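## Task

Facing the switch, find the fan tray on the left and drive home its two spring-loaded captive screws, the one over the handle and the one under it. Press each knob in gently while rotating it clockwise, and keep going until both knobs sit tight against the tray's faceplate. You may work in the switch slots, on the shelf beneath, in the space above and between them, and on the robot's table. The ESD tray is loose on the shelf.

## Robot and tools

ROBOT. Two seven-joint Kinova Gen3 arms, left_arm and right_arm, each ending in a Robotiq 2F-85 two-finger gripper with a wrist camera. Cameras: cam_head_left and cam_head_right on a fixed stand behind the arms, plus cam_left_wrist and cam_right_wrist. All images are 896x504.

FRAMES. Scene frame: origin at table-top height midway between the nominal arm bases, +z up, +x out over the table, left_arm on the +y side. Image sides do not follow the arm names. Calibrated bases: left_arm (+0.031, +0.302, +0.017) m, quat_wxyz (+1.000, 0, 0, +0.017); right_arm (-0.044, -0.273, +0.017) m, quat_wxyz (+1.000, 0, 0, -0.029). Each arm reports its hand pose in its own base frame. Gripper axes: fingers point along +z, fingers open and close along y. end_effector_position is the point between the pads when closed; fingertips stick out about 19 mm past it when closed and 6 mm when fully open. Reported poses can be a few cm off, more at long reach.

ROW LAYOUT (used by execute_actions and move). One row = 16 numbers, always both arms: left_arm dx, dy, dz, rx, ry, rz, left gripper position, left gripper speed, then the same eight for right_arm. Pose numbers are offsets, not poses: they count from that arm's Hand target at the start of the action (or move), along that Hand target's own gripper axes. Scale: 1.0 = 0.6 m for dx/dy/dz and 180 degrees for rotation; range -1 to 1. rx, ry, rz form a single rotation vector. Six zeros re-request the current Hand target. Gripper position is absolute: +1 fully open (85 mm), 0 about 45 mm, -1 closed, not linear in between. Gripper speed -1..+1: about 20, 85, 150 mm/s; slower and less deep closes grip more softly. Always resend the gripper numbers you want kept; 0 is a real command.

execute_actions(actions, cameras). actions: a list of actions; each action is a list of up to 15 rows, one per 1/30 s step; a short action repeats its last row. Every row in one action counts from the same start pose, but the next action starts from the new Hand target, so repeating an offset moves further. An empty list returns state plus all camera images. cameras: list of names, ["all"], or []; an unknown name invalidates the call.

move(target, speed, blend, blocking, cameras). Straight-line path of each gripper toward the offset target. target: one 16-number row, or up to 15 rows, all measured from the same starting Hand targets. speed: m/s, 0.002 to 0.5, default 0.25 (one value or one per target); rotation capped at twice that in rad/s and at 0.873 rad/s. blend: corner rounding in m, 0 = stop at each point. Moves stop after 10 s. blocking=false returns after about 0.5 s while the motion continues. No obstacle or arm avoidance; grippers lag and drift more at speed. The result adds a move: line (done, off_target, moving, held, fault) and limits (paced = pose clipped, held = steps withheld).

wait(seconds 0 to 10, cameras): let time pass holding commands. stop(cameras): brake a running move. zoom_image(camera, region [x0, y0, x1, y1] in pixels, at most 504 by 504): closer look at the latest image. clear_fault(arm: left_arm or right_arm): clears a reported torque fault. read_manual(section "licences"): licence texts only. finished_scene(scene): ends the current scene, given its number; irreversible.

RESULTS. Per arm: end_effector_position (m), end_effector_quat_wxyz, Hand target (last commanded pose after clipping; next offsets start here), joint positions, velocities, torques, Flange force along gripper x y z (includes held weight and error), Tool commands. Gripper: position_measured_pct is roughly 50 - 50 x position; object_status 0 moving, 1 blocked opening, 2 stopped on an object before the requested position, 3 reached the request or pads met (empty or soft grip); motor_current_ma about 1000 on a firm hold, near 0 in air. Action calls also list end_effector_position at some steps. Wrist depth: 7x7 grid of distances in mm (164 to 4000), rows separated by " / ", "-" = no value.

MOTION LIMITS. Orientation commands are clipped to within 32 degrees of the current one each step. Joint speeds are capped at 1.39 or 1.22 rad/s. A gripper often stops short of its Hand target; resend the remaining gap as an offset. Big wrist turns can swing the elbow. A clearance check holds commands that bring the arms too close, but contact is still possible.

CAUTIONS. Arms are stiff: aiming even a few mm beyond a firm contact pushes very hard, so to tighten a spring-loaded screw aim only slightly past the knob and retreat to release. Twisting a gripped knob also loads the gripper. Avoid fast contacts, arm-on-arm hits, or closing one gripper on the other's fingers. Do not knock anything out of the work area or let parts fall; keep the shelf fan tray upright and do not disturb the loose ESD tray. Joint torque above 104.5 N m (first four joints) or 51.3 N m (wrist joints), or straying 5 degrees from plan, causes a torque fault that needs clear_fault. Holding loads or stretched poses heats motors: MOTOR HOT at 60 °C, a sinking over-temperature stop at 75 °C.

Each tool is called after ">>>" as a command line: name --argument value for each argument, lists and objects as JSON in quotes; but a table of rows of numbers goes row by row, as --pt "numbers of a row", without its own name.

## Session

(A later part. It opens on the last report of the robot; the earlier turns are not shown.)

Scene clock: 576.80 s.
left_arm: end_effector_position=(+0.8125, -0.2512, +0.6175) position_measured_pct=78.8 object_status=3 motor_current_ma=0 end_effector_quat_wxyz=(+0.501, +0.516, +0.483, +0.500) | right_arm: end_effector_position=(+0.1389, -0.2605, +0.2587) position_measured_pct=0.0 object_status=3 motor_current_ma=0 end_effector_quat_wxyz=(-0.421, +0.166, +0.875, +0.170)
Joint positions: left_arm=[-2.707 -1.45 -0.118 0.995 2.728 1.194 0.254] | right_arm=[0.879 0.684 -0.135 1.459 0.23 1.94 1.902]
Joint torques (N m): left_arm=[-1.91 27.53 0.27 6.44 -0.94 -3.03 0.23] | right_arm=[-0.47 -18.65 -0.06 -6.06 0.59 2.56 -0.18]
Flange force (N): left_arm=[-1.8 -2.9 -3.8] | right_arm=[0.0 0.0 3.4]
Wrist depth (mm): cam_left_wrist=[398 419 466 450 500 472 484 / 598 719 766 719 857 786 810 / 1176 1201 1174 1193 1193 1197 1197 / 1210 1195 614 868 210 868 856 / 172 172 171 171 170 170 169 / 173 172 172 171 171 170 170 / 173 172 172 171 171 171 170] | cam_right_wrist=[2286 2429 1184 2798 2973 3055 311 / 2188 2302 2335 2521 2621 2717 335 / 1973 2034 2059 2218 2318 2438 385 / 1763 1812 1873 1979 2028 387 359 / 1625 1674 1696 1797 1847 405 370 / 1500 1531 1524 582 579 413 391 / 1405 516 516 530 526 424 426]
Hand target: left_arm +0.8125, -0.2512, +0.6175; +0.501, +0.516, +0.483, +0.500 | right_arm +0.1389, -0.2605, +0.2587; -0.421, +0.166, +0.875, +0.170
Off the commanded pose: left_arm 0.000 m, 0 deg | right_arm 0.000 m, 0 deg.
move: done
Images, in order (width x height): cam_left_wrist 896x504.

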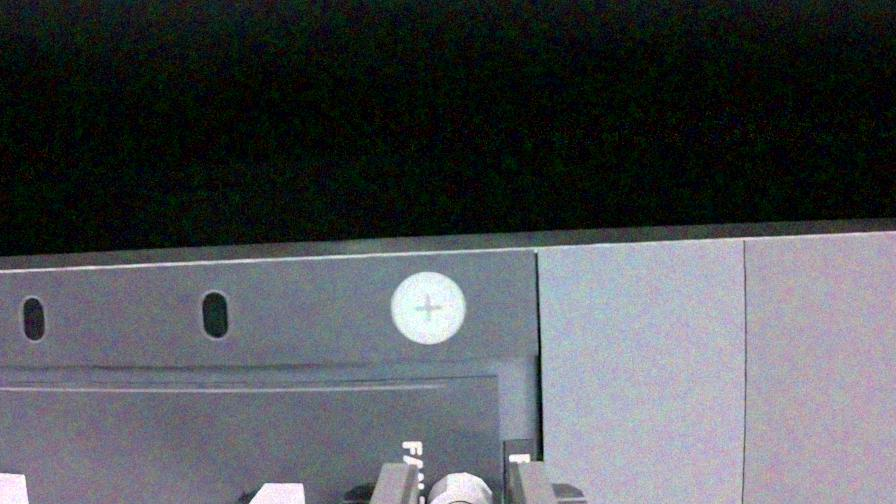

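>>> move --target '[0, -0.0014, 0, 0, 0, 0, -0.58, -0.5, 0,0,0,0,0,0,1,1]' --speed 0.02 --cameras '["cam_left_wrist"]'

>>> zoom_image --camera "cam_left_wrist" --region '[376, 424, 556, 504]'

Scene clock: 589.30 s.
left_arm: end_effector_position=(+0.8125, -0.2512, +0.6167) position_measured_pct=78.8 object_status=3 motor_current_ma=0 end_effector_quat_wxyz=(+0.501, +0.516, +0.483, +0.500) | right_arm: end_effector_position=(+0.1389, -0.2605, +0.2587) position_measured_pct=0.0 object_status=3 motor_current_ma=0 end_effector_quat_wxyz=(-0.421, +0.166, +0.875, +0.170)
Joint positions: left_arm=[-2.707 -1.452 -0.118 0.998 2.728 1.195 0.254] | right_arm=[0.879 0.684 -0.135 1.459 0.23 1.94 1.902]
Joint torques (N m): left_arm=[-1.85 27.57 0.28 6.47 -0.96 -3.03 0.13] | right_arm=[-0.57 -18.66 -0.01 -6.04 0.64 2.57 -0.19]
Flange force (N): left_arm=[-1.9 -2.9 -3.6] | right_arm=[0.0 -0.1 3.4]
Wrist depth (mm): cam_left_wrist=[401 419 469 449 500 472 483 / 602 721 772 722 857 787 807 / 1176 1208 1176 1203 1197 1197 1182 / 1217 1208 611 872 208 862 858 / 172 172 171 171 170 170 169 / 173 172 172 171 171 170 170 / 173 172 172 171 171 171 170] | cam_right_wrist=[2232 2438 1195 2786 3041 3014 312 / 2174 2263 2310 2521 2621 2684 334 / 1973 2028 2059 2218 2310 2411 385 / 1763 1807 1873 1944 2015 388 358 / 1621 1666 1704 1802 1822 405 370 / 1490 1546 1531 580 577 414 391 / 1393 514 516 527 527 425 426]
Hand target: left_arm +0.8125, -0.2512, +0.6167; +0.501, +0.516, +0.483, +0.500 | right_arm +0.1389, -0.2605, +0.2587; -0.421, +0.166, +0.875, +0.170
Off the commanded pose: left_arm 0.000 m, 0 deg | right_arm 0.000 m, 0 deg.
move: done
Images, in order (width x height): cam_left_wrist 896x504.

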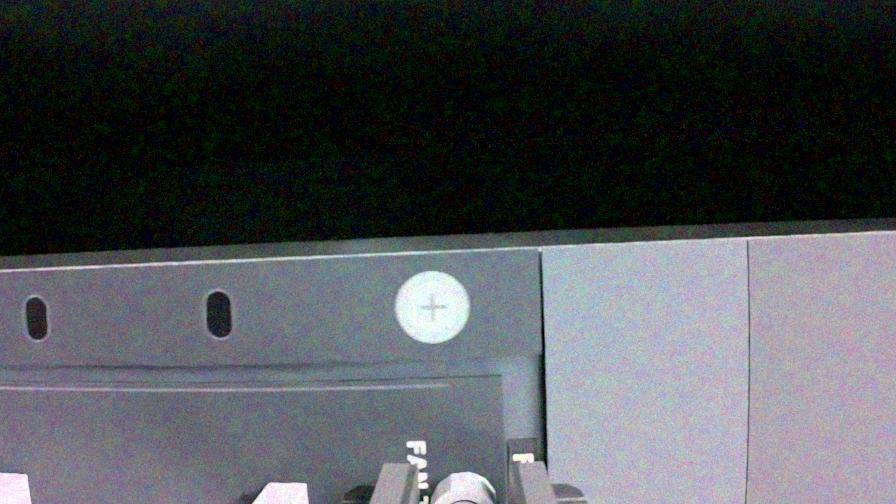

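Scaled by 2.800 from the camera's 896x504 image, which has a finer 1280x720 frame.

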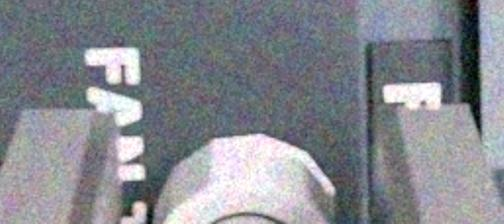

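>>> move --target '[-0.0001, 0, 0, 0, 0, 0, -0.72, -1, 0,0,0,0,0,0,1,1]' --speed 0.02 --cameras '["cam_left_wrist"]'

>>> zoom_image --camera "cam_left_wrist" --region '[376, 424, 556, 504]'

Scene clock: 622.40 s.
left_arm: end_effector_position=(+0.8125, -0.2512, +0.6167) position_measured_pct=85.3 object_status=0 motor_current_ma=460 end_effector_quat_wxyz=(+0.501, +0.516, +0.483, +0.500) | right_arm: end_effector_position=(+0.1389, -0.2605, +0.2587) position_measured_pct=0.0 object_status=3 motor_current_ma=0 end_effector_quat_wxyz=(-0.421, +0.166, +0.875, +0.170)
Joint positions: left_arm=[-2.707 -1.452 -0.118 0.998 2.728 1.195 0.254] | right_arm=[0.879 0.684 -0.135 1.459 0.23 1.94 1.902]
Joint torques (N m): left_arm=[-2.54 26.92 0.54 5.83 -0.97 -3.21 0.15] | right_arm=[-0.5 -18.61 -0.04 -6.08 0.64 2.56 -0.17]
Flange force (N): left_arm=[-2.0 -3.2 -6.7] | right_arm=[0.1 0.1 3.5]
Wrist depth (mm): cam_left_wrist=[400 419 469 451 502 471 484 / 601 724 772 716 859 787 807 / 1180 1201 1171 1197 1199 1199 1190 / 1212 1206 612 868 208 867 864 / 172 172 171 171 170 170 169 / 173 172 172 171 171 170 170 / 173 173 172 171 171 171 170] | cam_right_wrist=[2271 2411 1195 2763 3055 3014 312 / 2167 2294 2343 2511 2621 2717 335 / 1962 2034 2040 2210 2294 2429 384 / 1763 1817 1847 1956 2028 388 358 / 1629 1670 1696 1807 1852 404 371 / 1497 1542 1521 581 578 414 390 / 1393 514 514 528 528 425 427]
Hand target: left_arm +0.8125, -0.2512, +0.6167; +0.501, +0.516, +0.483, +0.500 | right_arm +0.1389, -0.2605, +0.2587; -0.421, +0.166, +0.875, +0.170
Off the commanded pose: left_arm 0.000 m, 0 deg | right_arm 0.000 m, 0 deg.
move: done
Images, in order (width x height): cam_left_wrist 896x504.

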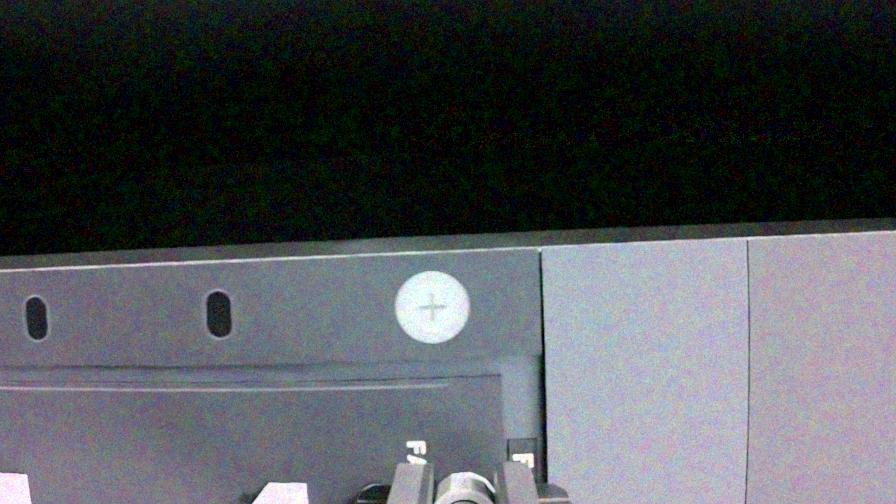

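Scaled by 2.800 from the camera's 896x504 image, which has a finer 1280x720 frame.

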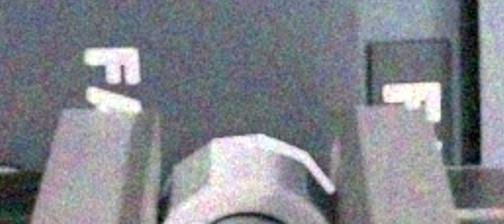

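>>> move --target '[0, 0, 0.0005, 0, 0, 0.5, -0.72, -1, 0,0,0,0,0,0,1,1]' --speed 0.4

Scene clock: 630.13 s.
left_arm: end_effector_position=(+0.8128, -0.2512, +0.6167) position_measured_pct=85.7 object_status=3 motor_current_ma=470 end_effector_quat_wxyz=(+0.001, +0.707, -0.023, +0.707) | right_arm: end_effector_position=(+0.1389, -0.2605, +0.2587) position_measured_pct=0.0 object_status=3 motor_current_ma=0 end_effector_quat_wxyz=(-0.421, +0.166, +0.875, +0.170)
Joint positions: left_arm=[-2.913 -1.386 -0.577 0.984 3.074 1.244 -1.014] | right_arm=[0.879 0.684 -0.135 1.459 0.23 1.94 1.902]
Joint torques (N m): left_arm=[4.62 28.41 3.08 4.97 0.01 -8.97 0.24] | right_arm=[-0.46 -18.52 -0.08 -6.04 0.63 2.59 -0.18]
Flange force (N): left_arm=[-14.7 -11.4 -28.7] | right_arm=[0.2 0.1 3.5]
Wrist depth (mm): cam_left_wrist=[352 170 170 169 169 168 168 / 349 170 170 170 169 169 168 / 345 171 170 170 169 169 169 / 343 171 171 170 169 169 169 / 338 172 171 170 170 170 169 / 337 172 171 171 171 172 172 / 332 172 172 172 173 170 -] | cam_right_wrist=[2286 2411 1197 2798 3084 3084 311 / 2188 2263 2318 2521 2642 2663 334 / 1985 2015 2046 2218 2302 2429 384 / 1754 1827 1842 1956 2015 389 359 / 1621 1679 1679 1792 1832 405 371 / 1503 1528 1535 580 578 413 390 / 1387 516 514 530 527 425 426]
Hand target: left_arm +0.8128, -0.2513, +0.6167; +0.001, +0.706, -0.024, +0.707 | right_arm +0.1389, -0.2605, +0.2587; -0.421, +0.166, +0.875, +0.170
Off the commanded pose: left_arm 0.000 m, 0 deg | right_arm 0.000 m, 0 deg.
move: done

>>> wait --seconds 0 --cameras '["cam_left_wrist"]'

>>> zoom_image --camera "cam_left_wrist" --region '[416, 454, 516, 504]'

Scene clock: 651.37 s.
left_arm: end_effector_position=(+0.8128, -0.2512, +0.6167) position_measured_pct=85.7 object_status=3 motor_current_ma=470 end_effector_quat_wxyz=(+0.001, +0.707, -0.023, +0.707) | right_arm: end_effector_position=(+0.1389, -0.2605, +0.2587) position_measured_pct=0.0 object_status=3 motor_current_ma=0 end_effector_quat_wxyz=(-0.421, +0.166, +0.875, +0.170)
Joint positions: left_arm=[-2.913 -1.386 -0.577 0.984 3.074 1.244 -1.014] | right_arm=[0.879 0.684 -0.135 1.459 0.23 1.94 1.902]
Joint torques (N m): left_arm=[4.69 28.42 3.02 5.01 0.03 -8.96 0.19] | right_arm=[-0.54 -18.67 -0.06 -6.04 0.64 2.6 -0.17]
Flange force (N): left_arm=[-14.7 -11.4 -28.5] | right_arm=[-0.1 -0.1 3.5]
Wrist depth (mm): cam_left_wrist=[350 170 170 169 169 168 168 / 350 170 170 169 169 168 168 / 346 171 170 170 169 169 169 / 344 171 171 170 170 169 169 / 338 172 171 171 170 170 169 / 336 172 171 171 170 172 172 / 332 172 172 171 173 170 -] | cam_right_wrist=[2263 2447 1195 2809 3028 3028 311 / 2167 2271 2335 2502 2652 2706 335 / 1944 2028 2059 2232 2310 2376 385 / 1768 1827 1862 1956 2046 388 359 / 1621 1658 1696 1797 1837 404 372 / 1503 1542 1531 582 577 413 391 / 1387 516 514 529 528 424 427]
Hand target: left_arm +0.8128, -0.2513, +0.6167; +0.001, +0.707, -0.023, +0.707 | right_arm +0.1389, -0.2605, +0.2587; -0.421, +0.166, +0.875, +0.170
Tool commands: left_gripper/position=-0.72 left_gripper/speed=-1.0 right_gripper/position=+1.0 right_gripper/speed=+1.0
Off the commanded pose: left_arm 0.000 m, 0 deg | right_arm 0.000 m, 0 deg.
Images, in order (width x height): cam_left_wrist 896x504.

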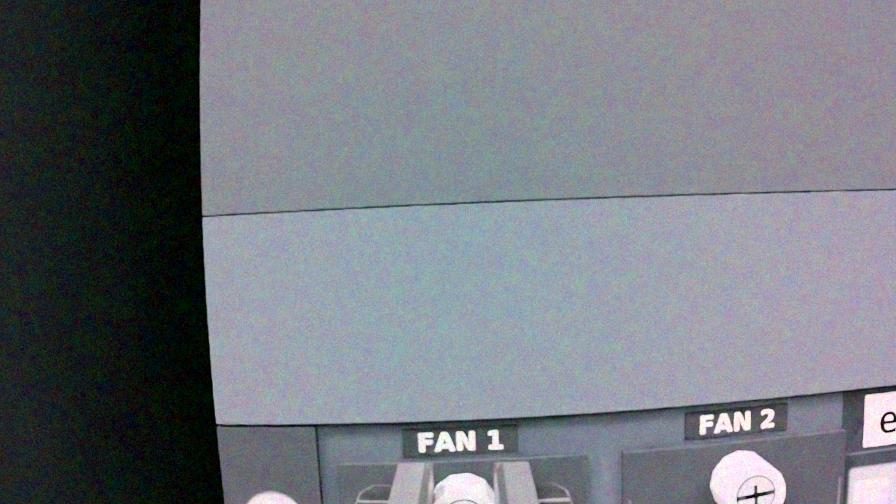

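Scaled by 5.040 from the camera's 896x504 image, which has a finer 1280x720 frame.

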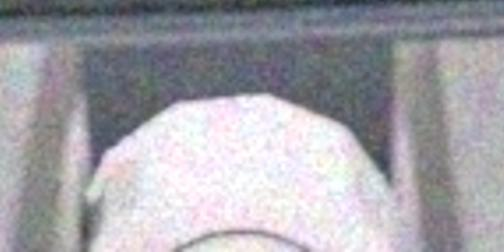

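>>> move --target '[0, 0, -0.0003, 0, 0, 0.5, -0.72, -1, 0,0,0,0,0,0,1,1]' --speed 0.4 --cameras '["cam_left_wrist"]'

>>> zoom_image --camera "cam_left_wrist" --region '[416, 454, 516, 504]'

Scene clock: 667.73 s.
left_arm: end_effector_position=(+0.8127, -0.2512, +0.6167) position_measured_pct=85.7 object_status=3 motor_current_ma=470 end_effector_quat_wxyz=(+0.500, -0.483, +0.516, -0.501) | right_arm: end_effector_position=(+0.1389, -0.2605, +0.2587) position_measured_pct=0.0 object_status=3 motor_current_ma=0 end_effector_quat_wxyz=(-0.421, +0.166, +0.875, +0.170)
Joint positions: left_arm=[-3.073 -1.237 -1.033 0.975 3.428 1.195 -2.282] | right_arm=[0.879 0.684 -0.135 1.459 0.23 1.94 1.902]
Joint torques (N m): left_arm=[13.45 26.41 6.2 9 1.19 -6.58 0.24] | right_arm=[-0.55 -18.59 -0.07 -6.02 0.61 2.57 -0.21]
Flange force (N): left_arm=[-13.7 1.1 2.4] | right_arm=[0.1 -0.2 3.3]
Wrist depth (mm): cam_left_wrist=[171 171 170 172 171 171 170 / 171 171 170 170 169 169 168 / 172 171 171 170 169 169 - / 172 171 171 170 170 169 169 / 172 172 171 171 170 169 171 / 173 172 172 171 170 170 170 / 173 172 172 171 171 170 169] | cam_right_wrist=[2255 2394 1184 2786 3028 3000 311 / 2153 2286 2318 2502 2621 2706 334 / 1985 2040 2053 2218 2286 2438 384 / 1759 1827 1852 1956 2040 388 359 / 1625 1683 1666 1768 1837 403 371 / 1500 1542 1535 582 576 413 391 / 1393 516 515 531 527 424 427]
Hand target: left_arm +0.8126, -0.2513, +0.6167; +0.500, -0.483, +0.516, -0.501 | right_arm +0.1389, -0.2605, +0.2587; -0.421, +0.166, +0.875, +0.170
Off the commanded pose: left_arm 0.000 m, 0 deg | right_arm 0.000 m, 0 deg.
move: done
Images, in order (width x height): cam_left_wrist 896x504.

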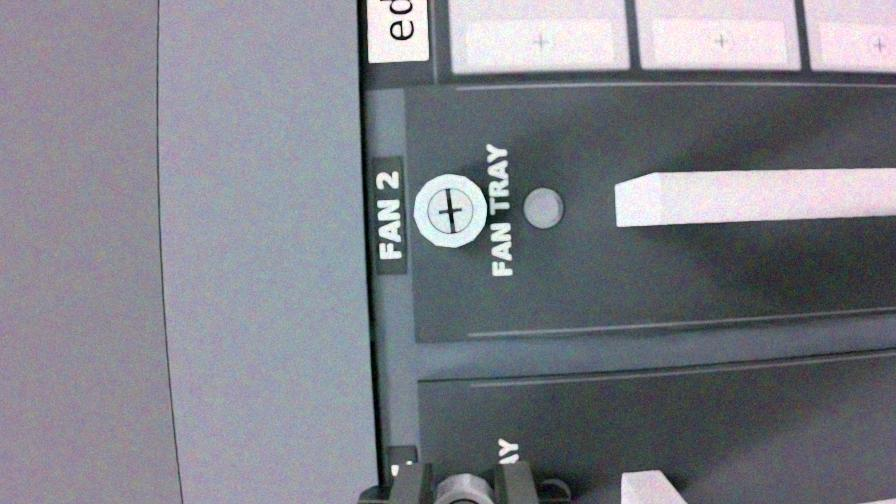

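Scaled by 5.040 from the camera's 896x504 image, which has a finer 1280x720 frame.

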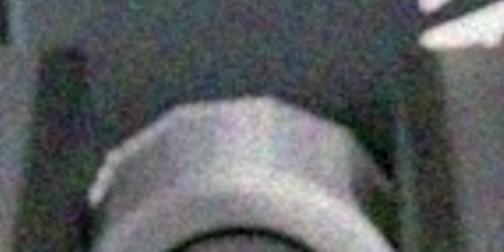

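>>> move --pt "0 0 0 0 0 0 -0.58 -0.3 0 0 0 0 0 0 1 1" --pt "-0.0001 0 0 0 0 -0.5 -0.58 -0.3 0 0 0 0 0 0 1 1" --pt "-0.0002 0 0 0 0 -1.0 -0.58 -0.3 0 0 0 0 0 0 1 1" --speed 0.436 --blend '[0, 0.01, 0]' --cameras '["cam_left_wrist"]'

>>> zoom_image --camera "cam_left_wrist" --region '[396, 434, 536, 504]'

Scene clock: 746.43 s.
left_arm: end_effector_position=(+0.8127, -0.2511, +0.6166) position_measured_pct=78.8 object_status=3 motor_current_ma=0 end_effector_quat_wxyz=(+0.501, +0.516, +0.483, +0.500) | right_arm: end_effector_position=(+0.1389, -0.2605, +0.2587) position_measured_pct=0.0 object_status=3 motor_current_ma=0 end_effector_quat_wxyz=(-0.421, +0.166, +0.875, +0.170)
Joint positions: left_arm=[-2.707 -1.452 -0.118 0.997 2.728 1.195 0.254] | right_arm=[0.879 0.684 -0.135 1.459 0.23 1.94 1.902]
Joint torques (N m): left_arm=[-1.85 27.5 0.31 6.51 -0.95 -3.06 0.16] | right_arm=[-0.53 -18.62 -0.07 -6.04 0.55 2.6 -0.19]
Flange force (N): left_arm=[-2.0 -2.6 -3.5] | right_arm=[0.1 -0.2 3.5]
Wrist depth (mm): cam_left_wrist=[398 418 468 449 499 475 481 / 595 718 768 721 861 783 809 / 1178 1201 1171 1201 1206 1188 1182 / 1206 1197 614 870 211 868 859 / 172 171 171 171 170 170 169 / 172 172 172 171 170 170 170 / 173 172 172 171 171 171 170] | cam_right_wrist=[2294 2360 1184 2763 3028 3000 311 / 2167 2271 2310 2511 2621 2695 335 / 1962 2015 2040 2181 2326 2447 384 / 1759 1837 1857 1962 2040 389 358 / 1613 1670 1696 1782 1832 404 371 / 1497 1546 1514 583 579 412 391 / 1399 516 515 528 527 423 425]
Hand target: left_arm +0.8126, -0.2511, +0.6167; +0.501, +0.516, +0.483, +0.500 | right_arm +0.1389, -0.2605, +0.2587; -0.421, +0.166, +0.875, +0.170
Off the commanded pose: left_arm 0.000 m, 0 deg | right_arm 0.000 m, 0 deg.
move: done
Images, in order (width x height): cam_left_wrist 896x504.

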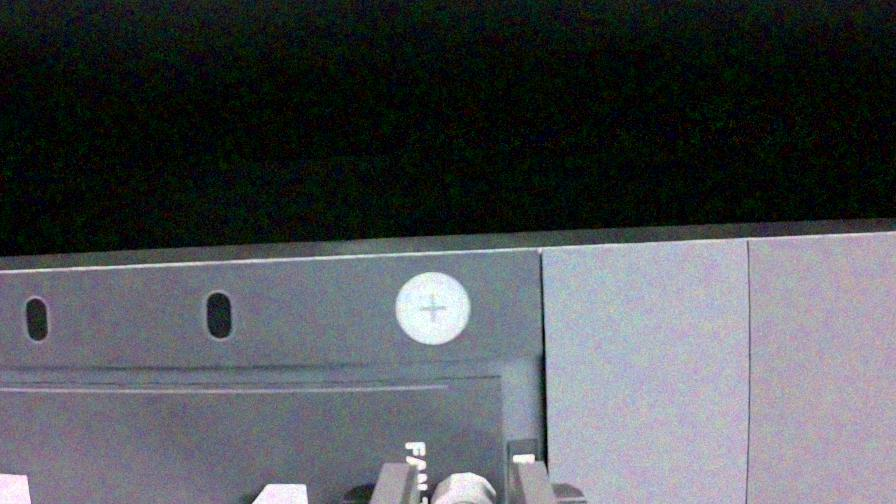

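Scaled by 3.600 from the camera's 896x504 image, which has a finer 1280x720 frame.

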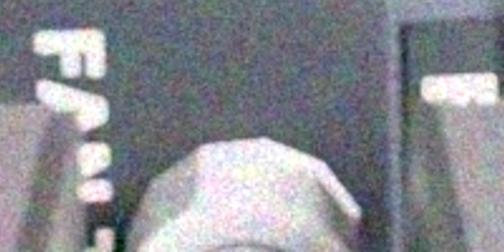

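>>> move --pt "0 0 0 0 0 0 -0.72 -1 0 0 0 0 0 0 1 1" --pt "0 0 0.0002 0 0 0.5 -0.72 -1 0 0 0 0 0 0 1 1" --speed 0.436

>>> move --target '[0, 0, 0.0002, 0, 0, 0.5, -0.72, -1, 0,0,0,0,0,0,1,1]' --speed 0.436

Scene clock: 760.27 s.
left_arm: end_effector_position=(+0.8128, -0.2511, +0.6167) position_measured_pct=85.7 object_status=3 motor_current_ma=470 end_effector_quat_wxyz=(+0.001, +0.707, -0.023, +0.707) | right_arm: end_effector_position=(+0.1389, -0.2605, +0.2587) position_measured_pct=0.0 object_status=3 motor_current_ma=0 end_effector_quat_wxyz=(-0.421, +0.166, +0.875, +0.170)
Joint positions: left_arm=[-2.913 -1.386 -0.576 0.984 3.074 1.244 -1.015] | right_arm=[0.879 0.684 -0.135 1.459 0.23 1.94 1.902]
Joint torques (N m): left_arm=[4.88 28.69 2.99 6.65 0 -6.52 0.18] | right_arm=[-0.47 -18.68 -0.06 -6 0.64 2.64 -0.16]
Flange force (N): left_arm=[-8.5 -7.6 -12.3] | right_arm=[-0.3 0.0 3.4]
Wrist depth (mm): cam_left_wrist=[351 170 170 169 169 168 168 / 349 171 170 169 169 169 168 / 345 171 170 170 169 169 169 / 341 171 171 170 170 169 169 / 338 171 171 171 170 170 169 / 336 172 171 171 170 172 172 / 332 172 172 172 173 171 -] | cam_right_wrist=[2263 2402 1195 2774 3113 3028 311 / 2174 2278 2318 2550 2610 2663 334 / 1944 2034 2059 2218 2286 2402 385 / 1768 1832 1852 1944 2046 388 359 / 1629 1674 1696 1782 1827 405 371 / 1500 1546 1517 584 578 413 391 / 1387 516 515 530 528 425 426]
Hand target: left_arm +0.8128, -0.2512, +0.6167; +0.001, +0.706, -0.024, +0.707 | right_arm +0.1389, -0.2605, +0.2587; -0.421, +0.166, +0.875, +0.170
Off the commanded pose: left_arm 0.000 m, 0 deg | right_arm 0.000 m, 0 deg.
move: done

Scene clock: 762.63 s.
left_arm: end_effector_position=(+0.8129, -0.2512, +0.6167) position_measured_pct=85.7 object_status=3 motor_current_ma=470 end_effector_quat_wxyz=(+0.500, -0.483, +0.516, -0.501) | right_arm: end_effector_position=(+0.1389, -0.2605, +0.2587) position_measured_pct=0.0 object_status=3 motor_current_ma=0 end_effector_quat_wxyz=(-0.421, +0.166, +0.875, +0.170)
Joint positions: left_arm=[-3.072 -1.237 -1.032 0.974 3.428 1.195 -2.283] | right_arm=[0.879 0.684 -0.135 1.459 0.23 1.94 1.902]
Joint torques (N m): left_arm=[11.36 26.02 6.22 7.61 0.67 -6.39 0.33] | right_arm=[-0.56 -18.58 -0.04 -6.07 0.6 2.59 -0.16]
Flange force (N): left_arm=[-12.0 1.6 -0.8] | right_arm=[0.1 0.0 3.6]
Wrist depth (mm): cam_left_wrist=[171 170 170 172 171 171 170 / 171 171 170 170 169 169 168 / 171 171 170 170 169 168 - / 172 171 171 170 170 169 169 / 172 172 171 171 170 169 169 / 173 172 171 171 170 170 169 / 173 172 172 171 171 170 170] | cam_right_wrist=[2294 2394 1182 2774 3041 3028 311 / 2188 2310 2302 2580 2663 2729 334 / 1979 2034 2053 2248 2310 2420 384 / 1745 1832 1862 1967 2034 388 358 / 1621 1662 1687 1754 1827 405 371 / 1503 1546 1514 582 578 414 390 / 1393 514 516 530 529 425 426]
Hand target: left_arm +0.8129, -0.2512, +0.6167; +0.500, -0.483, +0.516, -0.501 | right_arm +0.1389, -0.2605, +0.2587; -0.421, +0.166, +0.875, +0.170
Off the commanded pose: left_arm 0.000 m, 0 deg | right_arm 0.000 m, 0 deg.
move: done

>>> move --pt "0 0 0 0 0 0 -0.58 -0.3 0 0 0 0 0 0 1 1" --pt "-0.0001 0 -0.0002 0 0 -0.45 -0.58 -0.3 0 0 0 0 0 0 1 1" --pt "-0.0002 0 -0.0004 0 0 -0.9 -0.58 -0.3 0 0 0 0 0 0 1 1" --pt "-0.0002 0 -0.0004 0 0 -0.9 -0.72 -1 0 0 0 0 0 0 1 1" --speed 0.436 --blend '[0, 0.01, 0, 0]'

>>> move --pt "0 0 0.0002 0 0 0.45 -0.72 -1 0 0 0 0 0 0 1 1" --pt "0 0 0.0004 0 0 0.9 -0.72 -1 0 0 0 0 0 0 1 1" --speed 0.436 --blend '[0.01, 0]'

Scene clock: 803.50 s.
left_arm: end_effector_position=(+0.8126, -0.2510, +0.6167) position_measured_pct=85.3 object_status=0 motor_current_ma=450 end_effector_quat_wxyz=(+0.416, +0.585, +0.396, +0.572) | right_arm: end_effector_position=(+0.1389, -0.2605, +0.2587) position_measured_pct=0.0 object_status=3 motor_current_ma=0 end_effector_quat_wxyz=(-0.421, +0.166, +0.875, +0.170)
Joint positions: left_arm=[-2.75 -1.447 -0.209 0.995 2.795 1.212 -0.002] | right_arm=[0.879 0.684 -0.135 1.459 0.23 1.94 1.902]
Joint torques (N m): left_arm=[-2.31 27.45 1.23 5.39 -0.89 -4.44 0.12] | right_arm=[-0.55 -18.61 -0.09 -6.04 0.61 2.6 -0.18]
Flange force (N): left_arm=[-2.2 -5.7 -12.8] | right_arm=[0.1 -0.1 3.5]
Wrist depth (mm): cam_left_wrist=[- 326 400 496 655 883 1149 / 354 430 573 787 1159 1186 1161 / 477 660 979 1190 1186 169 169 / 695 1174 1212 170 170 169 169 / 1203 1208 171 170 170 170 169 / 1217 172 172 171 171 170 170 / 173 172 172 171 171 171 170] | cam_right_wrist=[2271 2376 1197 2774 3113 3055 311 / 2195 2232 2326 2474 2621 2695 334 / 1967 2028 2028 2225 2302 2411 385 / 1759 1817 1873 1950 2028 388 358 / 1625 1662 1696 1807 1822 405 370 / 1493 1549 1535 581 578 413 391 / 1384 516 513 528 528 424 426]
Hand target: left_arm +0.8126, -0.2510, +0.6167; +0.416, +0.585, +0.396, +0.572 | right_arm +0.1389, -0.2605, +0.2587; -0.421, +0.166, +0.875, +0.170
Off the commanded pose: left_arm 0.000 m, 0 deg | right_arm 0.000 m, 0 deg.
move: done

Scene clock: 807.83 s.
left_arm: end_effector_position=(+0.8129, -0.2510, +0.6167) position_measured_pct=85.7 object_status=3 motor_current_ma=450 end_effector_quat_wxyz=(+0.500, -0.483, +0.516, -0.501) | right_arm: end_effector_position=(+0.1389, -0.2605, +0.2587) position_measured_pct=0.0 object_status=3 motor_current_ma=0 end_effector_quat_wxyz=(-0.421, +0.166, +0.875, +0.170)
Joint positions: left_arm=[-3.073 -1.237 -1.033 0.974 3.428 1.195 -2.282] | right_arm=[0.879 0.684 -0.135 1.459 0.23 1.94 1.902]
Joint torques (N m): left_arm=[10.35 25.99 6.24 6.5 0.16 -7 0.24] | right_arm=[-0.51 -18.69 -0.02 -6.05 0.59 2.59 -0.18]
Flange force (N): left_arm=[-12.3 4.0 -6.9] | right_arm=[-0.1 -0.1 3.4]
Wrist depth (mm): cam_left_wrist=[171 170 170 172 171 170 170 / 171 171 170 170 169 169 168 / 172 171 170 170 169 169 - / 172 171 171 170 170 169 169 / 172 172 171 171 170 170 169 / 172 172 172 171 170 170 169 / 173 173 172 171 171 170 170] | cam_right_wrist=[2278 2402 1188 2798 3000 3041 312 / 2188 2302 2286 2521 2642 2706 335 / 1944 2028 2046 2218 2271 2394 384 / 1778 1832 1852 1950 2034 387 358 / 1621 1679 1700 1778 1832 405 371 / 1500 1531 1531 581 578 413 390 / 1381 516 513 529 528 425 425]
Hand target: left_arm +0.8129, -0.2510, +0.6167; +0.500, -0.483, +0.516, -0.501 | right_arm +0.1389, -0.2605, +0.2587; -0.421, +0.166, +0.875, +0.170
Off the commanded pose: left_arm 0.000 m, 0 deg | right_arm 0.000 m, 0 deg.
move: done; blend cut to 0 m at target 1

>>> move --pt "0 0 0 0 0 0 -0.58 0 0 0 0 0 0 0 1 1" --pt "0 0 -0.0003 0 0 -0.47 -0.58 0 0 0 0 0 0 0 1 1" --pt "0 0 -0.0005 0 0 -0.94 -0.58 0 0 0 0 0 0 0 1 1" --pt "0 0 -0.0005 0 0 -0.94 -0.72 -1 0 0 0 0 0 0 1 1" --pt "0 0 -0.0002 0 0 -0.47 -0.72 -1 0 0 0 0 0 0 1 1" --pt "0 0 0 0 0 0 -0.72 -1 0 0 0 0 0 0 1 1" --speed 0.436 --blend '[0, 0.01, 0, 0, 0.01, 0]'

Scene clock: 846.47 s.
left_arm: end_effector_position=(+0.8129, -0.2510, +0.6167) position_measured_pct=85.7 object_status=3 motor_current_ma=450 end_effector_quat_wxyz=(+0.500, -0.483, +0.516, -0.501) | right_arm: end_effector_position=(+0.1389, -0.2605, +0.2587) position_measured_pct=0.0 object_status=3 motor_current_ma=0 end_effector_quat_wxyz=(-0.421, +0.166, +0.875, +0.170)
Joint positions: left_arm=[-3.073 -1.237 -1.033 0.974 3.428 1.195 -2.282] | right_arm=[0.879 0.684 -0.135 1.459 0.23 1.94 1.902]
Joint torques (N m): left_arm=[10.35 25.74 6.19 6.38 0.26 -7.02 0.29] | right_arm=[-0.55 -18.61 -0.05 -6.08 0.64 2.59 -0.21]
Flange force (N): left_arm=[-12.4 4.0 -7.4] | right_arm=[0.1 0.0 3.6]
Wrist depth (mm): cam_left_wrist=[171 170 170 172 171 170 170 / 171 171 170 170 169 169 168 / 172 171 170 170 169 169 - / 172 171 171 170 170 169 169 / 172 172 171 171 170 169 169 / 172 172 172 171 170 170 169 / 173 172 172 171 171 170 170] | cam_right_wrist=[2255 2394 1190 2763 3070 3098 311 / 2225 2302 2343 2560 2674 2729 334 / 1967 2040 2053 2203 2302 2438 384 / 1759 1847 1873 1962 2046 389 359 / 1613 1662 1674 1787 1822 404 371 / 1497 1531 1521 583 579 413 391 / 1390 516 516 530 526 424 427]
Hand target: left_arm +0.8129, -0.2510, +0.6167; +0.500, -0.483, +0.516, -0.501 | right_arm +0.1389, -0.2605, +0.2587; -0.421, +0.166, +0.875, +0.170
Off the commanded pose: left_arm 0.000 m, 0 deg | right_arm 0.000 m, 0 deg.
move: done

>>> wait --seconds 0 --cameras '["cam_left_wrist"]'

>>> zoom_image --camera "cam_left_wrist" --region '[416, 454, 516, 504]'

Scene clock: 853.70 s.
left_arm: end_effector_position=(+0.8129, -0.2510, +0.6167) position_measured_pct=85.7 object_status=3 motor_current_ma=450 end_effector_quat_wxyz=(+0.500, -0.483, +0.516, -0.501) | right_arm: end_effector_position=(+0.1389, -0.2605, +0.2587) position_measured_pct=0.0 object_status=3 motor_current_ma=0 end_effector_quat_wxyz=(-0.421, +0.166, +0.875, +0.170)
Joint positions: left_arm=[-3.073 -1.237 -1.033 0.974 3.428 1.195 -2.282] | right_arm=[0.879 0.684 -0.135 1.459 0.23 1.94 1.902]
Joint torques (N m): left_arm=[10.43 25.76 6.21 6.37 0.25 -7.03 0.25] | right_arm=[-0.46 -18.62 0 -6.06 0.66 2.59 -0.18]
Flange force (N): left_arm=[-12.6 4.2 -7.6] | right_arm=[0.0 0.1 3.5]
Wrist depth (mm): cam_left_wrist=[171 171 170 171 171 170 170 / 171 171 171 170 169 168 168 / 171 171 171 170 169 169 - / 172 172 171 170 170 169 169 / 172 172 171 171 170 170 169 / 172 172 171 171 171 170 169 / 173 172 172 171 171 170 170] | cam_right_wrist=[2302 2376 1197 2798 3041 3041 311 / 2181 2286 2326 2521 2663 2684 334 / 1944 2040 2040 2195 2286 2402 384 / 1763 1842 1868 1962 2009 388 358 / 1609 1679 1696 1782 1827 404 371 / 1510 1546 1521 584 579 412 390 / 1384 515 516 528 527 426 426]
Hand target: left_arm +0.8129, -0.2510, +0.6167; +0.500, -0.483, +0.516, -0.501 | right_arm +0.1389, -0.2605, +0.2587; -0.421, +0.166, +0.875, +0.170
Tool commands: left_gripper/position=-0.72 left_gripper/speed=-1.0 right_gripper/position=+1.0 right_gripper/speed=+1.0
Off the commanded pose: left_arm 0.000 m, 0 deg | right_arm 0.000 m, 0 deg.
Images, in order (width x height): cam_left_wrist 896x504.

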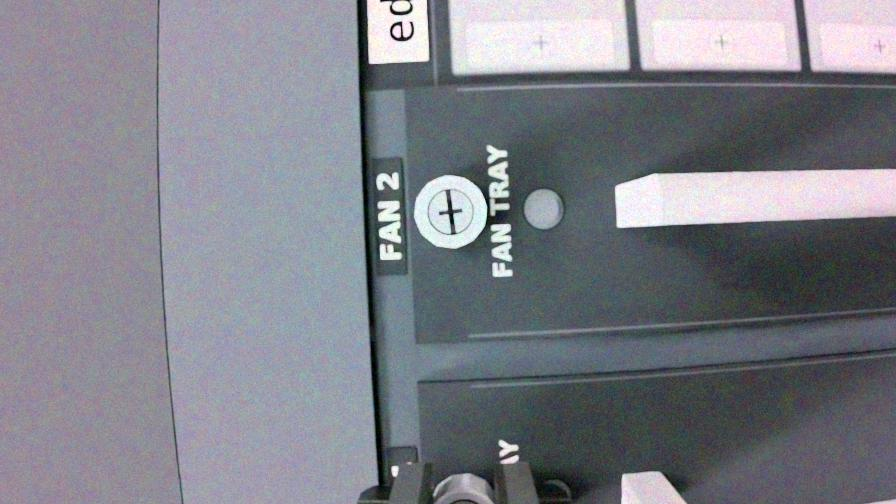

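Scaled by 5.040 from the camera's 896x504 image, which has a finer 1280x720 frame.

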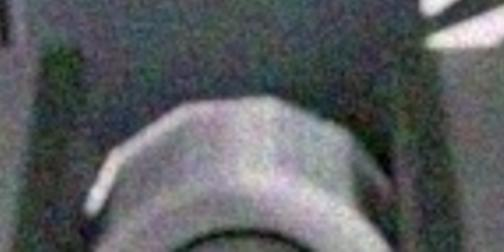

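>>> move --pt "0 0 0 0 0 0 -0.4 0 0 0 0 0 0 0 1 1" --pt "0 0 -0.03 0 0 0 -0.4 0 0 0 0 0 0 0 1 1" --pt "0 0 -0.1045 0 0 -0.49 -0.4 0 0 0 0 0 0 0 1 1" --speed '[0.05, 0.05, 0.4]' --blend '[0, 0.01, 0]' --cameras '["cam_left_wrist"]'

>>> zoom_image --camera "cam_left_wrist" --region '[350, 384, 550, 504]'

>>> zoom_image --camera "cam_left_wrist" --region '[560, 384, 760, 504]'

Scene clock: 882.17 s.
left_arm: end_effector_position=(+0.7502, -0.2489, +0.6167) position_measured_pct=69.7 object_status=3 motor_current_ma=0 end_effector_quat_wxyz=(-0.010, +0.706, -0.035, +0.707) | right_arm: end_effector_position=(+0.1389, -0.2605, +0.2587) position_measured_pct=0.0 object_status=3 motor_current_ma=0 end_effector_quat_wxyz=(-0.421, +0.166, +0.875, +0.170)
Joint positions: left_arm=[-2.943 -1.411 -0.605 1.235 3.096 1.459 -1.033] | right_arm=[0.879 0.684 -0.135 1.459 0.23 1.94 1.902]
Joint torques (N m): left_arm=[-1.89 25.45 5 3.48 -1.86 -2.63 0.26] | right_arm=[-0.51 -18.69 -0.13 -6.07 0.64 2.63 -0.18]
Flange force (N): left_arm=[-1.3 3.6 -0.7] | right_arm=[-0.1 -0.1 3.6]
Wrist depth (mm): cam_left_wrist=[369 463 232 232 231 231 230 / 364 490 233 232 231 231 230 / 358 484 233 233 232 232 231 / 372 469 234 233 233 232 232 / 347 462 234 234 233 233 232 / 357 454 234 235 236 233 235 / 352 444 235 235 234 233 235] | cam_right_wrist=[2278 2411 1199 2729 3028 3098 311 / 2167 2278 2310 2521 2642 2674 334 / 1956 2021 2066 2203 2278 2411 384 / 1754 1802 1852 1956 2021 389 358 / 1633 1674 1696 1802 1837 405 370 / 1514 1542 1531 582 580 413 391 / 1393 515 514 530 527 424 426]
Hand target: left_arm +0.7502, -0.2489, +0.6167; -0.010, +0.706, -0.035, +0.707 | right_arm +0.1389, -0.2605, +0.2587; -0.421, +0.166, +0.875, +0.170
Off the commanded pose: left_arm 0.000 m, 0 deg | right_arm 0.000 m, 0 deg.
move: done; blend cut to 0.009 m at target 2
Images, in order (width x height): cam_left_wrist 896x504.

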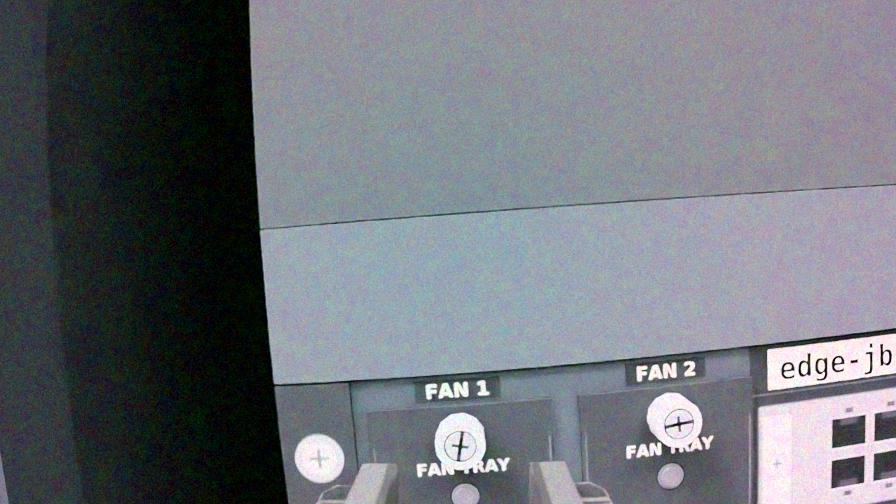

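Scaled by 2.520 from the camera's 896x504 image, which has a finer 1280x720 frame.

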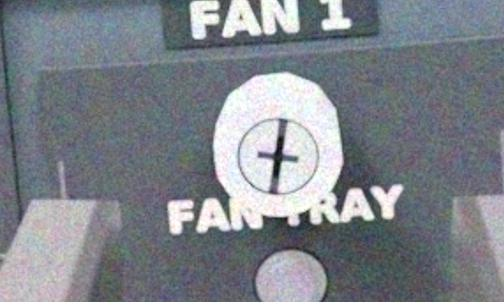

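Scaled by 2.520 from the camera's 896x504 image, which has a finer 1280x720 frame.

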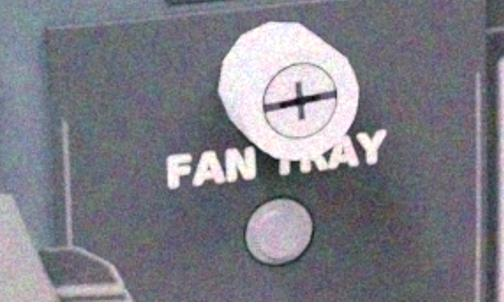

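>>> move --pt "0 0 0.05 0 0 -0.3 -0.5 0 0 0 0 0 0 0 1 1" --pt "0 0 0.1027 0 0 -0.5 -0.58 0 0 0 0 0 0 0 1 1" --pt "0 0 0.1027 0 0 -0.5 -0.72 -1 0 0 0 0 0 0 1 1" --pt "0 0 0.103 0 0 0 -0.72 -1 0 0 0 0 0 0 1 1" --speed '[0.3, 0.1, 0.436, 0.436]' --blend '[0.01, 0, 0, 0]'

>>> move --target '[0, 0, 0.0003, 0, 0, 0.5, -0.72, -1, 0,0,0,0,0,0,1,1]' --speed 0.436

Scene clock: 952.77 s.
left_arm: end_effector_position=(+0.8120, -0.2510, +0.6167) position_measured_pct=85.7 object_status=3 motor_current_ma=400 end_effector_quat_wxyz=(-0.010, +0.706, -0.035, +0.707) | right_arm: end_effector_position=(+0.1389, -0.2605, +0.2587) position_measured_pct=0.0 object_status=3 motor_current_ma=0 end_effector_quat_wxyz=(-0.421, +0.166, +0.875, +0.170)
Joint positions: left_arm=[-2.923 -1.381 -0.6 0.987 3.092 1.247 -1.03] | right_arm=[0.879 0.684 -0.135 1.459 0.23 1.94 1.902]
Joint torques (N m): left_arm=[3.99 28.25 3.37 6.2 -0.23 -6.01 0.21] | right_arm=[-0.5 -18.58 -0.02 -6.05 0.67 2.56 -0.17]
Flange force (N): left_arm=[-7.8 -6.0 -11.2] | right_arm=[0.1 0.1 3.4]
Wrist depth (mm): cam_left_wrist=[363 171 170 170 170 169 169 / 358 171 171 170 170 170 169 / 350 172 171 171 170 170 169 / 347 172 172 171 171 170 170 / 339 172 172 171 171 171 170 / 337 173 172 172 171 171 173 / 328 173 173 174 174 171 -] | cam_right_wrist=[2278 2368 1182 2729 3070 3000 311 / 2160 2294 2302 2502 2663 2695 335 / 1979 2034 2059 2210 2335 2438 384 / 1763 1837 1847 1956 2021 388 359 / 1625 1658 1679 1782 1827 404 371 / 1493 1546 1531 583 580 414 391 / 1378 514 515 528 527 425 426]
Hand target: left_arm +0.8120, -0.2510, +0.6167; -0.010, +0.706, -0.035, +0.707 | right_arm +0.1389, -0.2605, +0.2587; -0.421, +0.166, +0.875, +0.170
Off the commanded pose: left_arm 0.000 m, 0 deg | right_arm 0.000 m, 0 deg.
move: done

Scene clock: 955.13 s.
left_arm: end_effector_position=(+0.8122, -0.2510, +0.6167) position_measured_pct=85.7 object_status=3 motor_current_ma=400 end_effector_quat_wxyz=(+0.507, -0.475, +0.524, -0.493) | right_arm: end_effector_position=(+0.1389, -0.2605, +0.2587) position_measured_pct=0.0 object_status=3 motor_current_ma=0 end_effector_quat_wxyz=(-0.421, +0.166, +0.875, +0.170)
Joint positions: left_arm=[-3.08 -1.228 -1.055 0.977 3.446 1.192 -2.298] | right_arm=[0.879 0.684 -0.135 1.459 0.23 1.94 1.902]
Joint torques (N m): left_arm=[10.42 25.5 6.37 6.4 0.23 -6.76 0.23] | right_arm=[-0.54 -18.65 -0.04 -6.04 0.66 2.57 -0.15]
Flange force (N): left_arm=[-12.0 3.4 -5.7] | right_arm=[-0.1 0.0 3.4]
Wrist depth (mm): cam_left_wrist=[172 171 171 172 172 171 171 / 172 171 171 171 170 169 169 / 172 172 171 171 170 169 - / 173 172 172 171 170 170 170 / 173 173 172 171 171 171 170 / 173 173 172 172 171 171 170 / 174 173 173 172 171 171 170] | cam_right_wrist=[2263 2402 1190 2717 3070 3041 311 / 2174 2271 2343 2550 2642 2706 335 / 1973 2034 2040 2210 2286 2474 384 / 1773 1827 1862 1939 2040 389 359 / 1633 1645 1704 1787 1812 405 371 / 1493 1531 1524 583 577 414 390 / 1384 516 515 527 527 424 427]
Hand target: left_arm +0.8122, -0.2510, +0.6167; +0.507, -0.475, +0.524, -0.493 | right_arm +0.1389, -0.2605, +0.2587; -0.421, +0.166, +0.875, +0.170
Off the commanded pose: left_arm 0.000 m, 0 deg | right_arm 0.000 m, 0 deg.
move: done

>>> move --target '[-0.0008, 0, 0, 0, 0, 0, -0.72, -1, 0,0,0,0,0,0,1,1]' --speed 0.02

Scene clock: 964.70 s.
left_arm: end_effector_position=(+0.8122, -0.2506, +0.6168) position_measured_pct=85.7 object_status=3 motor_current_ma=400 end_effector_quat_wxyz=(+0.507, -0.475, +0.524, -0.493) | right_arm: end_effector_position=(+0.1389, -0.2605, +0.2587) position_measured_pct=0.0 object_status=3 motor_current_ma=0 end_effector_quat_wxyz=(-0.421, +0.166, +0.875, +0.170)
Joint positions: left_arm=[-3.081 -1.228 -1.055 0.978 3.446 1.192 -2.299] | right_arm=[0.879 0.684 -0.135 1.459 0.23 1.94 1.902]
Joint torques (N m): left_arm=[7.46 26.21 6.62 5.53 -0.36 -5.39 0.25] | right_arm=[-0.46 -18.66 -0.02 -5.98 0.65 2.6 -0.14]
Flange force (N): left_arm=[-7.3 2.2 -1.3] | right_arm=[-0.2 0.1 3.2]
Wrist depth (mm): cam_left_wrist=[172 171 171 173 172 171 171 / 172 172 171 170 170 169 169 / 172 172 171 171 170 170 - / 173 172 171 171 170 170 170 / 173 172 172 172 171 171 170 / 173 173 172 172 171 171 170 / 174 173 172 172 171 171 170] | cam_right_wrist=[2278 2402 1195 2774 3098 3084 311 / 2181 2271 2294 2502 2631 2663 334 / 1956 2034 2053 2188 2302 2394 385 / 1754 1827 1852 1967 2059 388 358 / 1617 1662 1709 1778 1822 404 370 / 1500 1528 1535 581 577 413 391 / 1384 515 516 529 527 425 425]
Hand target: left_arm +0.8122, -0.2505, +0.6167; +0.507, -0.475, +0.524, -0.493 | right_arm +0.1389, -0.2605, +0.2587; -0.421, +0.166, +0.875, +0.170
Off the commanded pose: left_arm 0.000 m, 0 deg | right_arm 0.000 m, 0 deg.
move: done

>>> move --pt "0 0 0 0 0 0 -0.58 0 0 0 0 0 0 0 1 1" --pt "-0.0003 0 -0.0003 0 0 -0.48 -0.58 0 0 0 0 0 0 0 1 1" --pt "-0.0005 0 -0.0005 0 0 -0.96 -0.58 0 0 0 0 0 0 0 1 1" --pt "-0.0005 0 -0.0005 0 0 -0.96 -0.72 -1 0 0 0 0 0 0 1 1" --pt "-0.0005 0 -0.0002 0 0 -0.48 -0.72 -1 0 0 0 0 0 0 1 1" --pt "-0.0005 0 0 0 0 0 -0.72 -1 0 0 0 0 0 0 1 1" --speed 0.436 --blend '[0, 0.01, 0, 0, 0.01, 0]'

Scene clock: 990.73 s.
left_arm: end_effector_position=(+0.8122, -0.2502, +0.6167) position_measured_pct=85.7 object_status=3 motor_current_ma=360 end_effector_quat_wxyz=(+0.507, -0.475, +0.524, -0.493) | right_arm: end_effector_position=(+0.1389, -0.2605, +0.2587) position_measured_pct=0.0 object_status=3 motor_current_ma=0 end_effector_quat_wxyz=(-0.421, +0.166, +0.875, +0.170)
Joint positions: left_arm=[-3.082 -1.228 -1.055 0.979 3.447 1.192 -2.299] | right_arm=[0.879 0.684 -0.135 1.459 0.23 1.94 1.902]
Joint torques (N m): left_arm=[2.57 28.08 7.29 4.92 -1.41 -2.29 0.21] | right_arm=[-0.53 -18.66 -0.01 -6.03 0.62 2.58 -0.19]
Flange force (N): left_arm=[2.0 -1.7 12.4] | right_arm=[-0.1 -0.1 3.4]
Wrist depth (mm): cam_left_wrist=[172 172 171 173 172 172 171 / 172 172 171 171 170 169 169 / 173 172 172 171 171 170 - / 173 173 172 171 171 170 170 / 173 173 172 171 171 171 170 / 174 173 172 172 171 171 170 / 174 173 173 172 171 171 171] | cam_right_wrist=[2278 2394 1186 2821 3000 3041 311 / 2160 2271 2310 2511 2621 2706 334 / 1967 2021 2028 2188 2360 2429 384 / 1759 1797 1868 1944 2046 389 359 / 1613 1674 1687 1792 1842 404 371 / 1503 1546 1524 582 577 414 391 / 1396 515 514 529 528 425 427]
Hand target: left_arm +0.8122, -0.2502, +0.6168; +0.507, -0.475, +0.524, -0.493 | right_arm +0.1389, -0.2605, +0.2587; -0.421, +0.166, +0.875, +0.170
Off the commanded pose: left_arm 0.000 m, 0 deg | right_arm 0.000 m, 0 deg.
move: done

>>> move --pt "0 0 0 0 0 0 -0.58 0 0 0 0 0 0 0 1 1" --pt "0 0 -0.0003 0 0 -0.48 -0.58 0 0 0 0 0 0 0 1 1" --pt "0 0 -0.0006 0 0 -0.96 -0.58 0 0 0 0 0 0 0 1 1" --pt "0 0 -0.0006 0 0 -0.96 -0.72 -1 0 0 0 0 0 0 1 1" --pt "0 0 -0.0002 0 0 -0.48 -0.72 -1 0 0 0 0 0 0 1 1" --pt "0 0 0.0002 0 0 0 -0.72 -1 0 0 0 0 0 0 1 1" --speed 0.436 --blend '[0, 0.01, 0, 0, 0.01, 0]'

Scene clock: 1008.07 s.
left_arm: end_effector_position=(+0.8123, -0.2502, +0.6168) position_measured_pct=85.7 object_status=3 motor_current_ma=370 end_effector_quat_wxyz=(+0.507, -0.475, +0.524, -0.493) | right_arm: end_effector_position=(+0.1389, -0.2605, +0.2587) position_measured_pct=0.0 object_status=3 motor_current_ma=0 end_effector_quat_wxyz=(-0.421, +0.166, +0.875, +0.170)
Joint positions: left_arm=[-3.082 -1.228 -1.055 0.978 3.447 1.192 -2.299] | right_arm=[0.879 0.684 -0.135 1.459 0.23 1.94 1.902]
Joint torques (N m): left_arm=[0.96 27.1 6.71 3.06 -2.09 -3.16 -0.18] | right_arm=[-0.48 -18.65 -0.06 -6.07 0.64 2.56 -0.22]
Flange force (N): left_arm=[1.6 1.0 2.3] | right_arm=[0.0 0.0 3.4]
Wrist depth (mm): cam_left_wrist=[172 172 171 173 172 172 171 / 172 172 172 171 170 170 169 / 172 172 172 171 170 170 - / 173 172 172 171 171 170 170 / 173 173 172 172 171 171 170 / 173 173 173 172 171 171 170 / 174 174 173 172 172 171 171] | cam_right_wrist=[2271 2411 1193 2846 3014 3014 311 / 2160 2302 2302 2521 2663 2717 335 / 1956 2028 2034 2188 2271 2420 385 / 1745 1847 1847 1933 2021 388 358 / 1613 1687 1700 1797 1827 404 370 / 1497 1542 1538 583 578 414 390 / 1387 518 514 530 528 424 427]
Hand target: left_arm +0.8123, -0.2502, +0.6168; +0.507, -0.475, +0.524, -0.493 | right_arm +0.1389, -0.2605, +0.2587; -0.421, +0.166, +0.875, +0.170
Off the commanded pose: left_arm 0.000 m, 0 deg | right_arm 0.000 m, 0 deg.
move: done

>>> move --pt "0 0 0 0 0 0 -0.58 0 0 0 0 0 0 0 1 1" --pt "0 0 -0.0003 0 0 -0.5 -0.58 0 0 0 0 0 0 0 1 1" --pt "0 0 -0.0003 0 0 -0.5 -0.80 -1 0 0 0 0 0 0 1 1" --pt "0 0 0 0 0 -0.2 -0.80 -1 0 0 0 0 0 0 1 1" --speed '[0.436,0.436,0.436,0.2]'

Scene clock: 1027.43 s.
left_arm: end_effector_position=(+0.8123, -0.2502, +0.6168) position_measured_pct=87.4 object_status=2 motor_current_ma=1000 end_effector_quat_wxyz=(-0.330, +0.613, -0.351, +0.625) | right_arm: end_effector_position=(+0.1389, -0.2605, +0.2587) position_measured_pct=0.0 object_status=3 motor_current_ma=0 end_effector_quat_wxyz=(-0.421, +0.166, +0.875, +0.170)
Joint positions: left_arm=[-3.028 -1.296 -0.877 0.981 3.31 1.225 -1.787] | right_arm=[0.879 0.684 -0.135 1.459 0.23 1.94 1.902]
Joint torques (N m): left_arm=[-0.47 25.26 4.99 3.05 -1.81 -2.71 -0.55] | right_arm=[-0.48 -18.7 -0.01 -6.11 0.61 2.58 -0.2]
Flange force (N): left_arm=[1.4 1.0 -1.6] | right_arm=[-0.1 0.0 3.6]
Wrist depth (mm): cam_left_wrist=[172 172 171 171 170 172 172 / 172 172 172 171 170 172 172 / 173 172 172 171 171 170 172 / 173 173 172 171 173 170 170 / 173 173 172 171 171 170 170 / 173 173 172 172 172 171 - / 174 173 173 174 172 171 171] | cam_right_wrist=[2278 2429 1193 2763 3000 2987 310 / 2181 2271 2318 2511 2642 2674 335 / 1967 2009 2028 2195 2326 2429 385 / 1759 1817 1857 1973 2028 389 359 / 1633 1653 1674 1792 1842 404 370 / 1497 1549 1528 581 578 414 391 / 1390 516 515 529 526 425 425]
Hand target: left_arm +0.8123, -0.2502, +0.6168; -0.330, +0.613, -0.351, +0.625 | right_arm +0.1389, -0.2605, +0.2587; -0.421, +0.166, +0.875, +0.170
Off the commanded pose: left_arm 0.000 m, 0 deg | right_arm 0.000 m, 0 deg.
move: done

>>> move --target '[0, 0, 0, 0, 0, 0.22, -0.80, -1, 0,0,0,0,0,0,1,1]' --speed 0.2

>>> move --pt "0 0 0 0 0 0 -0.45 -0.5 0 0 0 0 0 0 1 1" --pt "0 0 -0.03 0 0 0 -0.4 0 0 0 0 0 0 0 1 1" --pt "0 0 -0.1033 0 0 -0.51 -0.4 0 0 0 0 0 0 0 1 1" --speed '[0.05, 0.08, 0.43]' --blend '[0, 0.01, 0]' --cameras '["cam_left_wrist"]'

>>> zoom_image --camera "cam_left_wrist" --region '[350, 384, 550, 504]'

Scene clock: 1040.93 s.
left_arm: end_effector_position=(+0.8123, -0.2502, +0.6168) position_measured_pct=87.4 object_status=2 motor_current_ma=1000 end_effector_quat_wxyz=(+0.523, -0.458, +0.538, -0.477) | right_arm: end_effector_position=(+0.1389, -0.2605, +0.2587) position_measured_pct=0.0 object_status=3 motor_current_ma=0 end_effector_quat_wxyz=(-0.421, +0.166, +0.875, +0.170)
Joint positions: left_arm=[-3.087 -1.22 -1.074 0.978 3.462 1.187 -2.349] | right_arm=[0.879 0.684 -0.135 1.459 0.23 1.94 1.902]
Joint torques (N m): left_arm=[-2.31 27.8 6.58 1.63 -3.31 -2.17 -0.72] | right_arm=[-0.46 -18.56 -0.01 -6.09 0.6 2.59 -0.2]
Flange force (N): left_arm=[5.8 0.7 3.3] | right_arm=[0.2 0.1 3.6]
Wrist depth (mm): cam_left_wrist=[172 172 173 173 173 172 171 / 173 172 172 171 170 170 169 / 173 173 172 171 171 - - / 173 173 172 171 171 170 170 / 173 173 172 172 171 171 170 / 174 173 173 172 171 171 170 / 174 173 173 172 172 171 171] | cam_right_wrist=[2302 2402 1186 2809 3070 3084 311 / 2174 2294 2326 2540 2652 2706 334 / 1962 2040 2040 2167 2318 2394 384 / 1759 1822 1862 1973 2021 388 359 / 1629 1666 1679 1797 1842 404 371 / 1503 1549 1514 582 579 413 390 / 1399 514 514 530 527 424 426]
Hand target: left_arm +0.8123, -0.2502, +0.6168; +0.523, -0.458, +0.538, -0.477 | right_arm +0.1389, -0.2605, +0.2587; -0.421, +0.166, +0.875, +0.170
Off the commanded pose: left_arm 0.000 m, 0 deg | right_arm 0.000 m, 0 deg.
move: done

Scene clock: 1045.23 s.
left_arm: end_effector_position=(+0.7504, -0.2481, +0.6167) position_measured_pct=69.7 object_status=3 motor_current_ma=0 end_effector_quat_wxyz=(-0.021, +0.705, -0.046, +0.707) | right_arm: end_effector_position=(+0.1389, -0.2605, +0.2587) position_measured_pct=0.0 object_status=3 motor_current_ma=0 end_effector_quat_wxyz=(-0.421, +0.166, +0.875, +0.170)
Joint positions: left_arm=[-2.957 -1.402 -0.629 1.235 3.118 1.459 -1.044] | right_arm=[0.879 0.684 -0.135 1.459 0.23 1.94 1.902]
Joint torques (N m): left_arm=[-1.85 25.35 5.23 3.34 -1.91 -2.6 0.15] | right_arm=[-0.42 -18.61 -0.09 -6.07 0.65 2.59 -0.2]
Flange force (N): left_arm=[-1.1 3.8 -0.6] | right_arm=[0.0 0.1 3.5]
Wrist depth (mm): cam_left_wrist=[378 471 232 231 231 230 230 / 371 465 233 232 232 231 230 / 365 494 234 232 232 232 231 / 373 471 234 233 233 232 232 / 348 462 234 234 233 232 233 / 354 452 235 234 234 233 235 / 349 462 235 235 234 234 236] | cam_right_wrist=[2271 2394 1199 2786 3070 3000 311 / 2188 2278 2302 2502 2610 2706 335 / 1962 2046 2059 2225 2326 2411 385 / 1778 1822 1868 1939 2028 389 358 / 1617 1674 1683 1782 1822 405 371 / 1503 1549 1524 579 577 413 390 / 1387 514 516 530 527 424 426]
Hand target: left_arm +0.7504, -0.2481, +0.6167; -0.021, +0.705, -0.046, +0.707 | right_arm +0.1389, -0.2605, +0.2587; -0.421, +0.166, +0.875, +0.170
Off the commanded pose: left_arm 0.000 m, 0 deg | right_arm 0.000 m, 0 deg.
move: done; blend cut to 0 m at target 2
Images, in order (width x height): cam_left_wrist 896x504.

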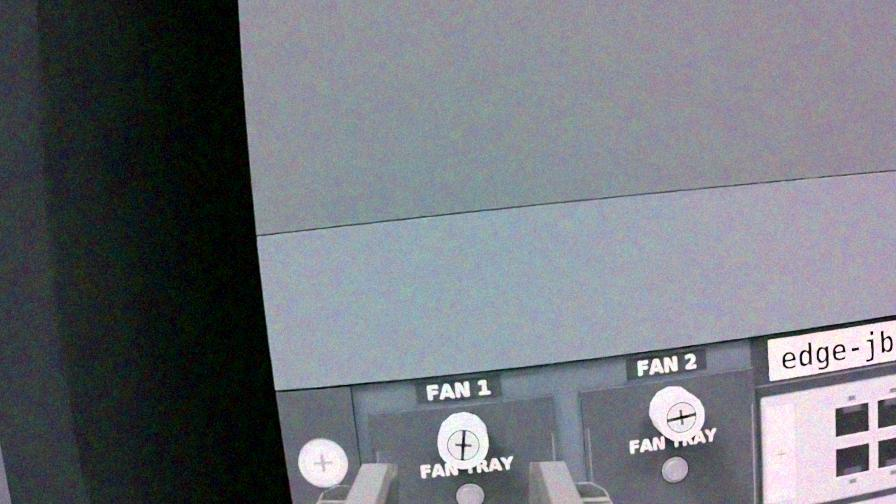

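Scaled by 2.520 from the camera's 896x504 image, which has a finer 1280x720 frame.

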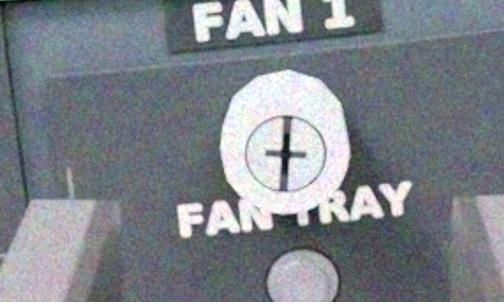

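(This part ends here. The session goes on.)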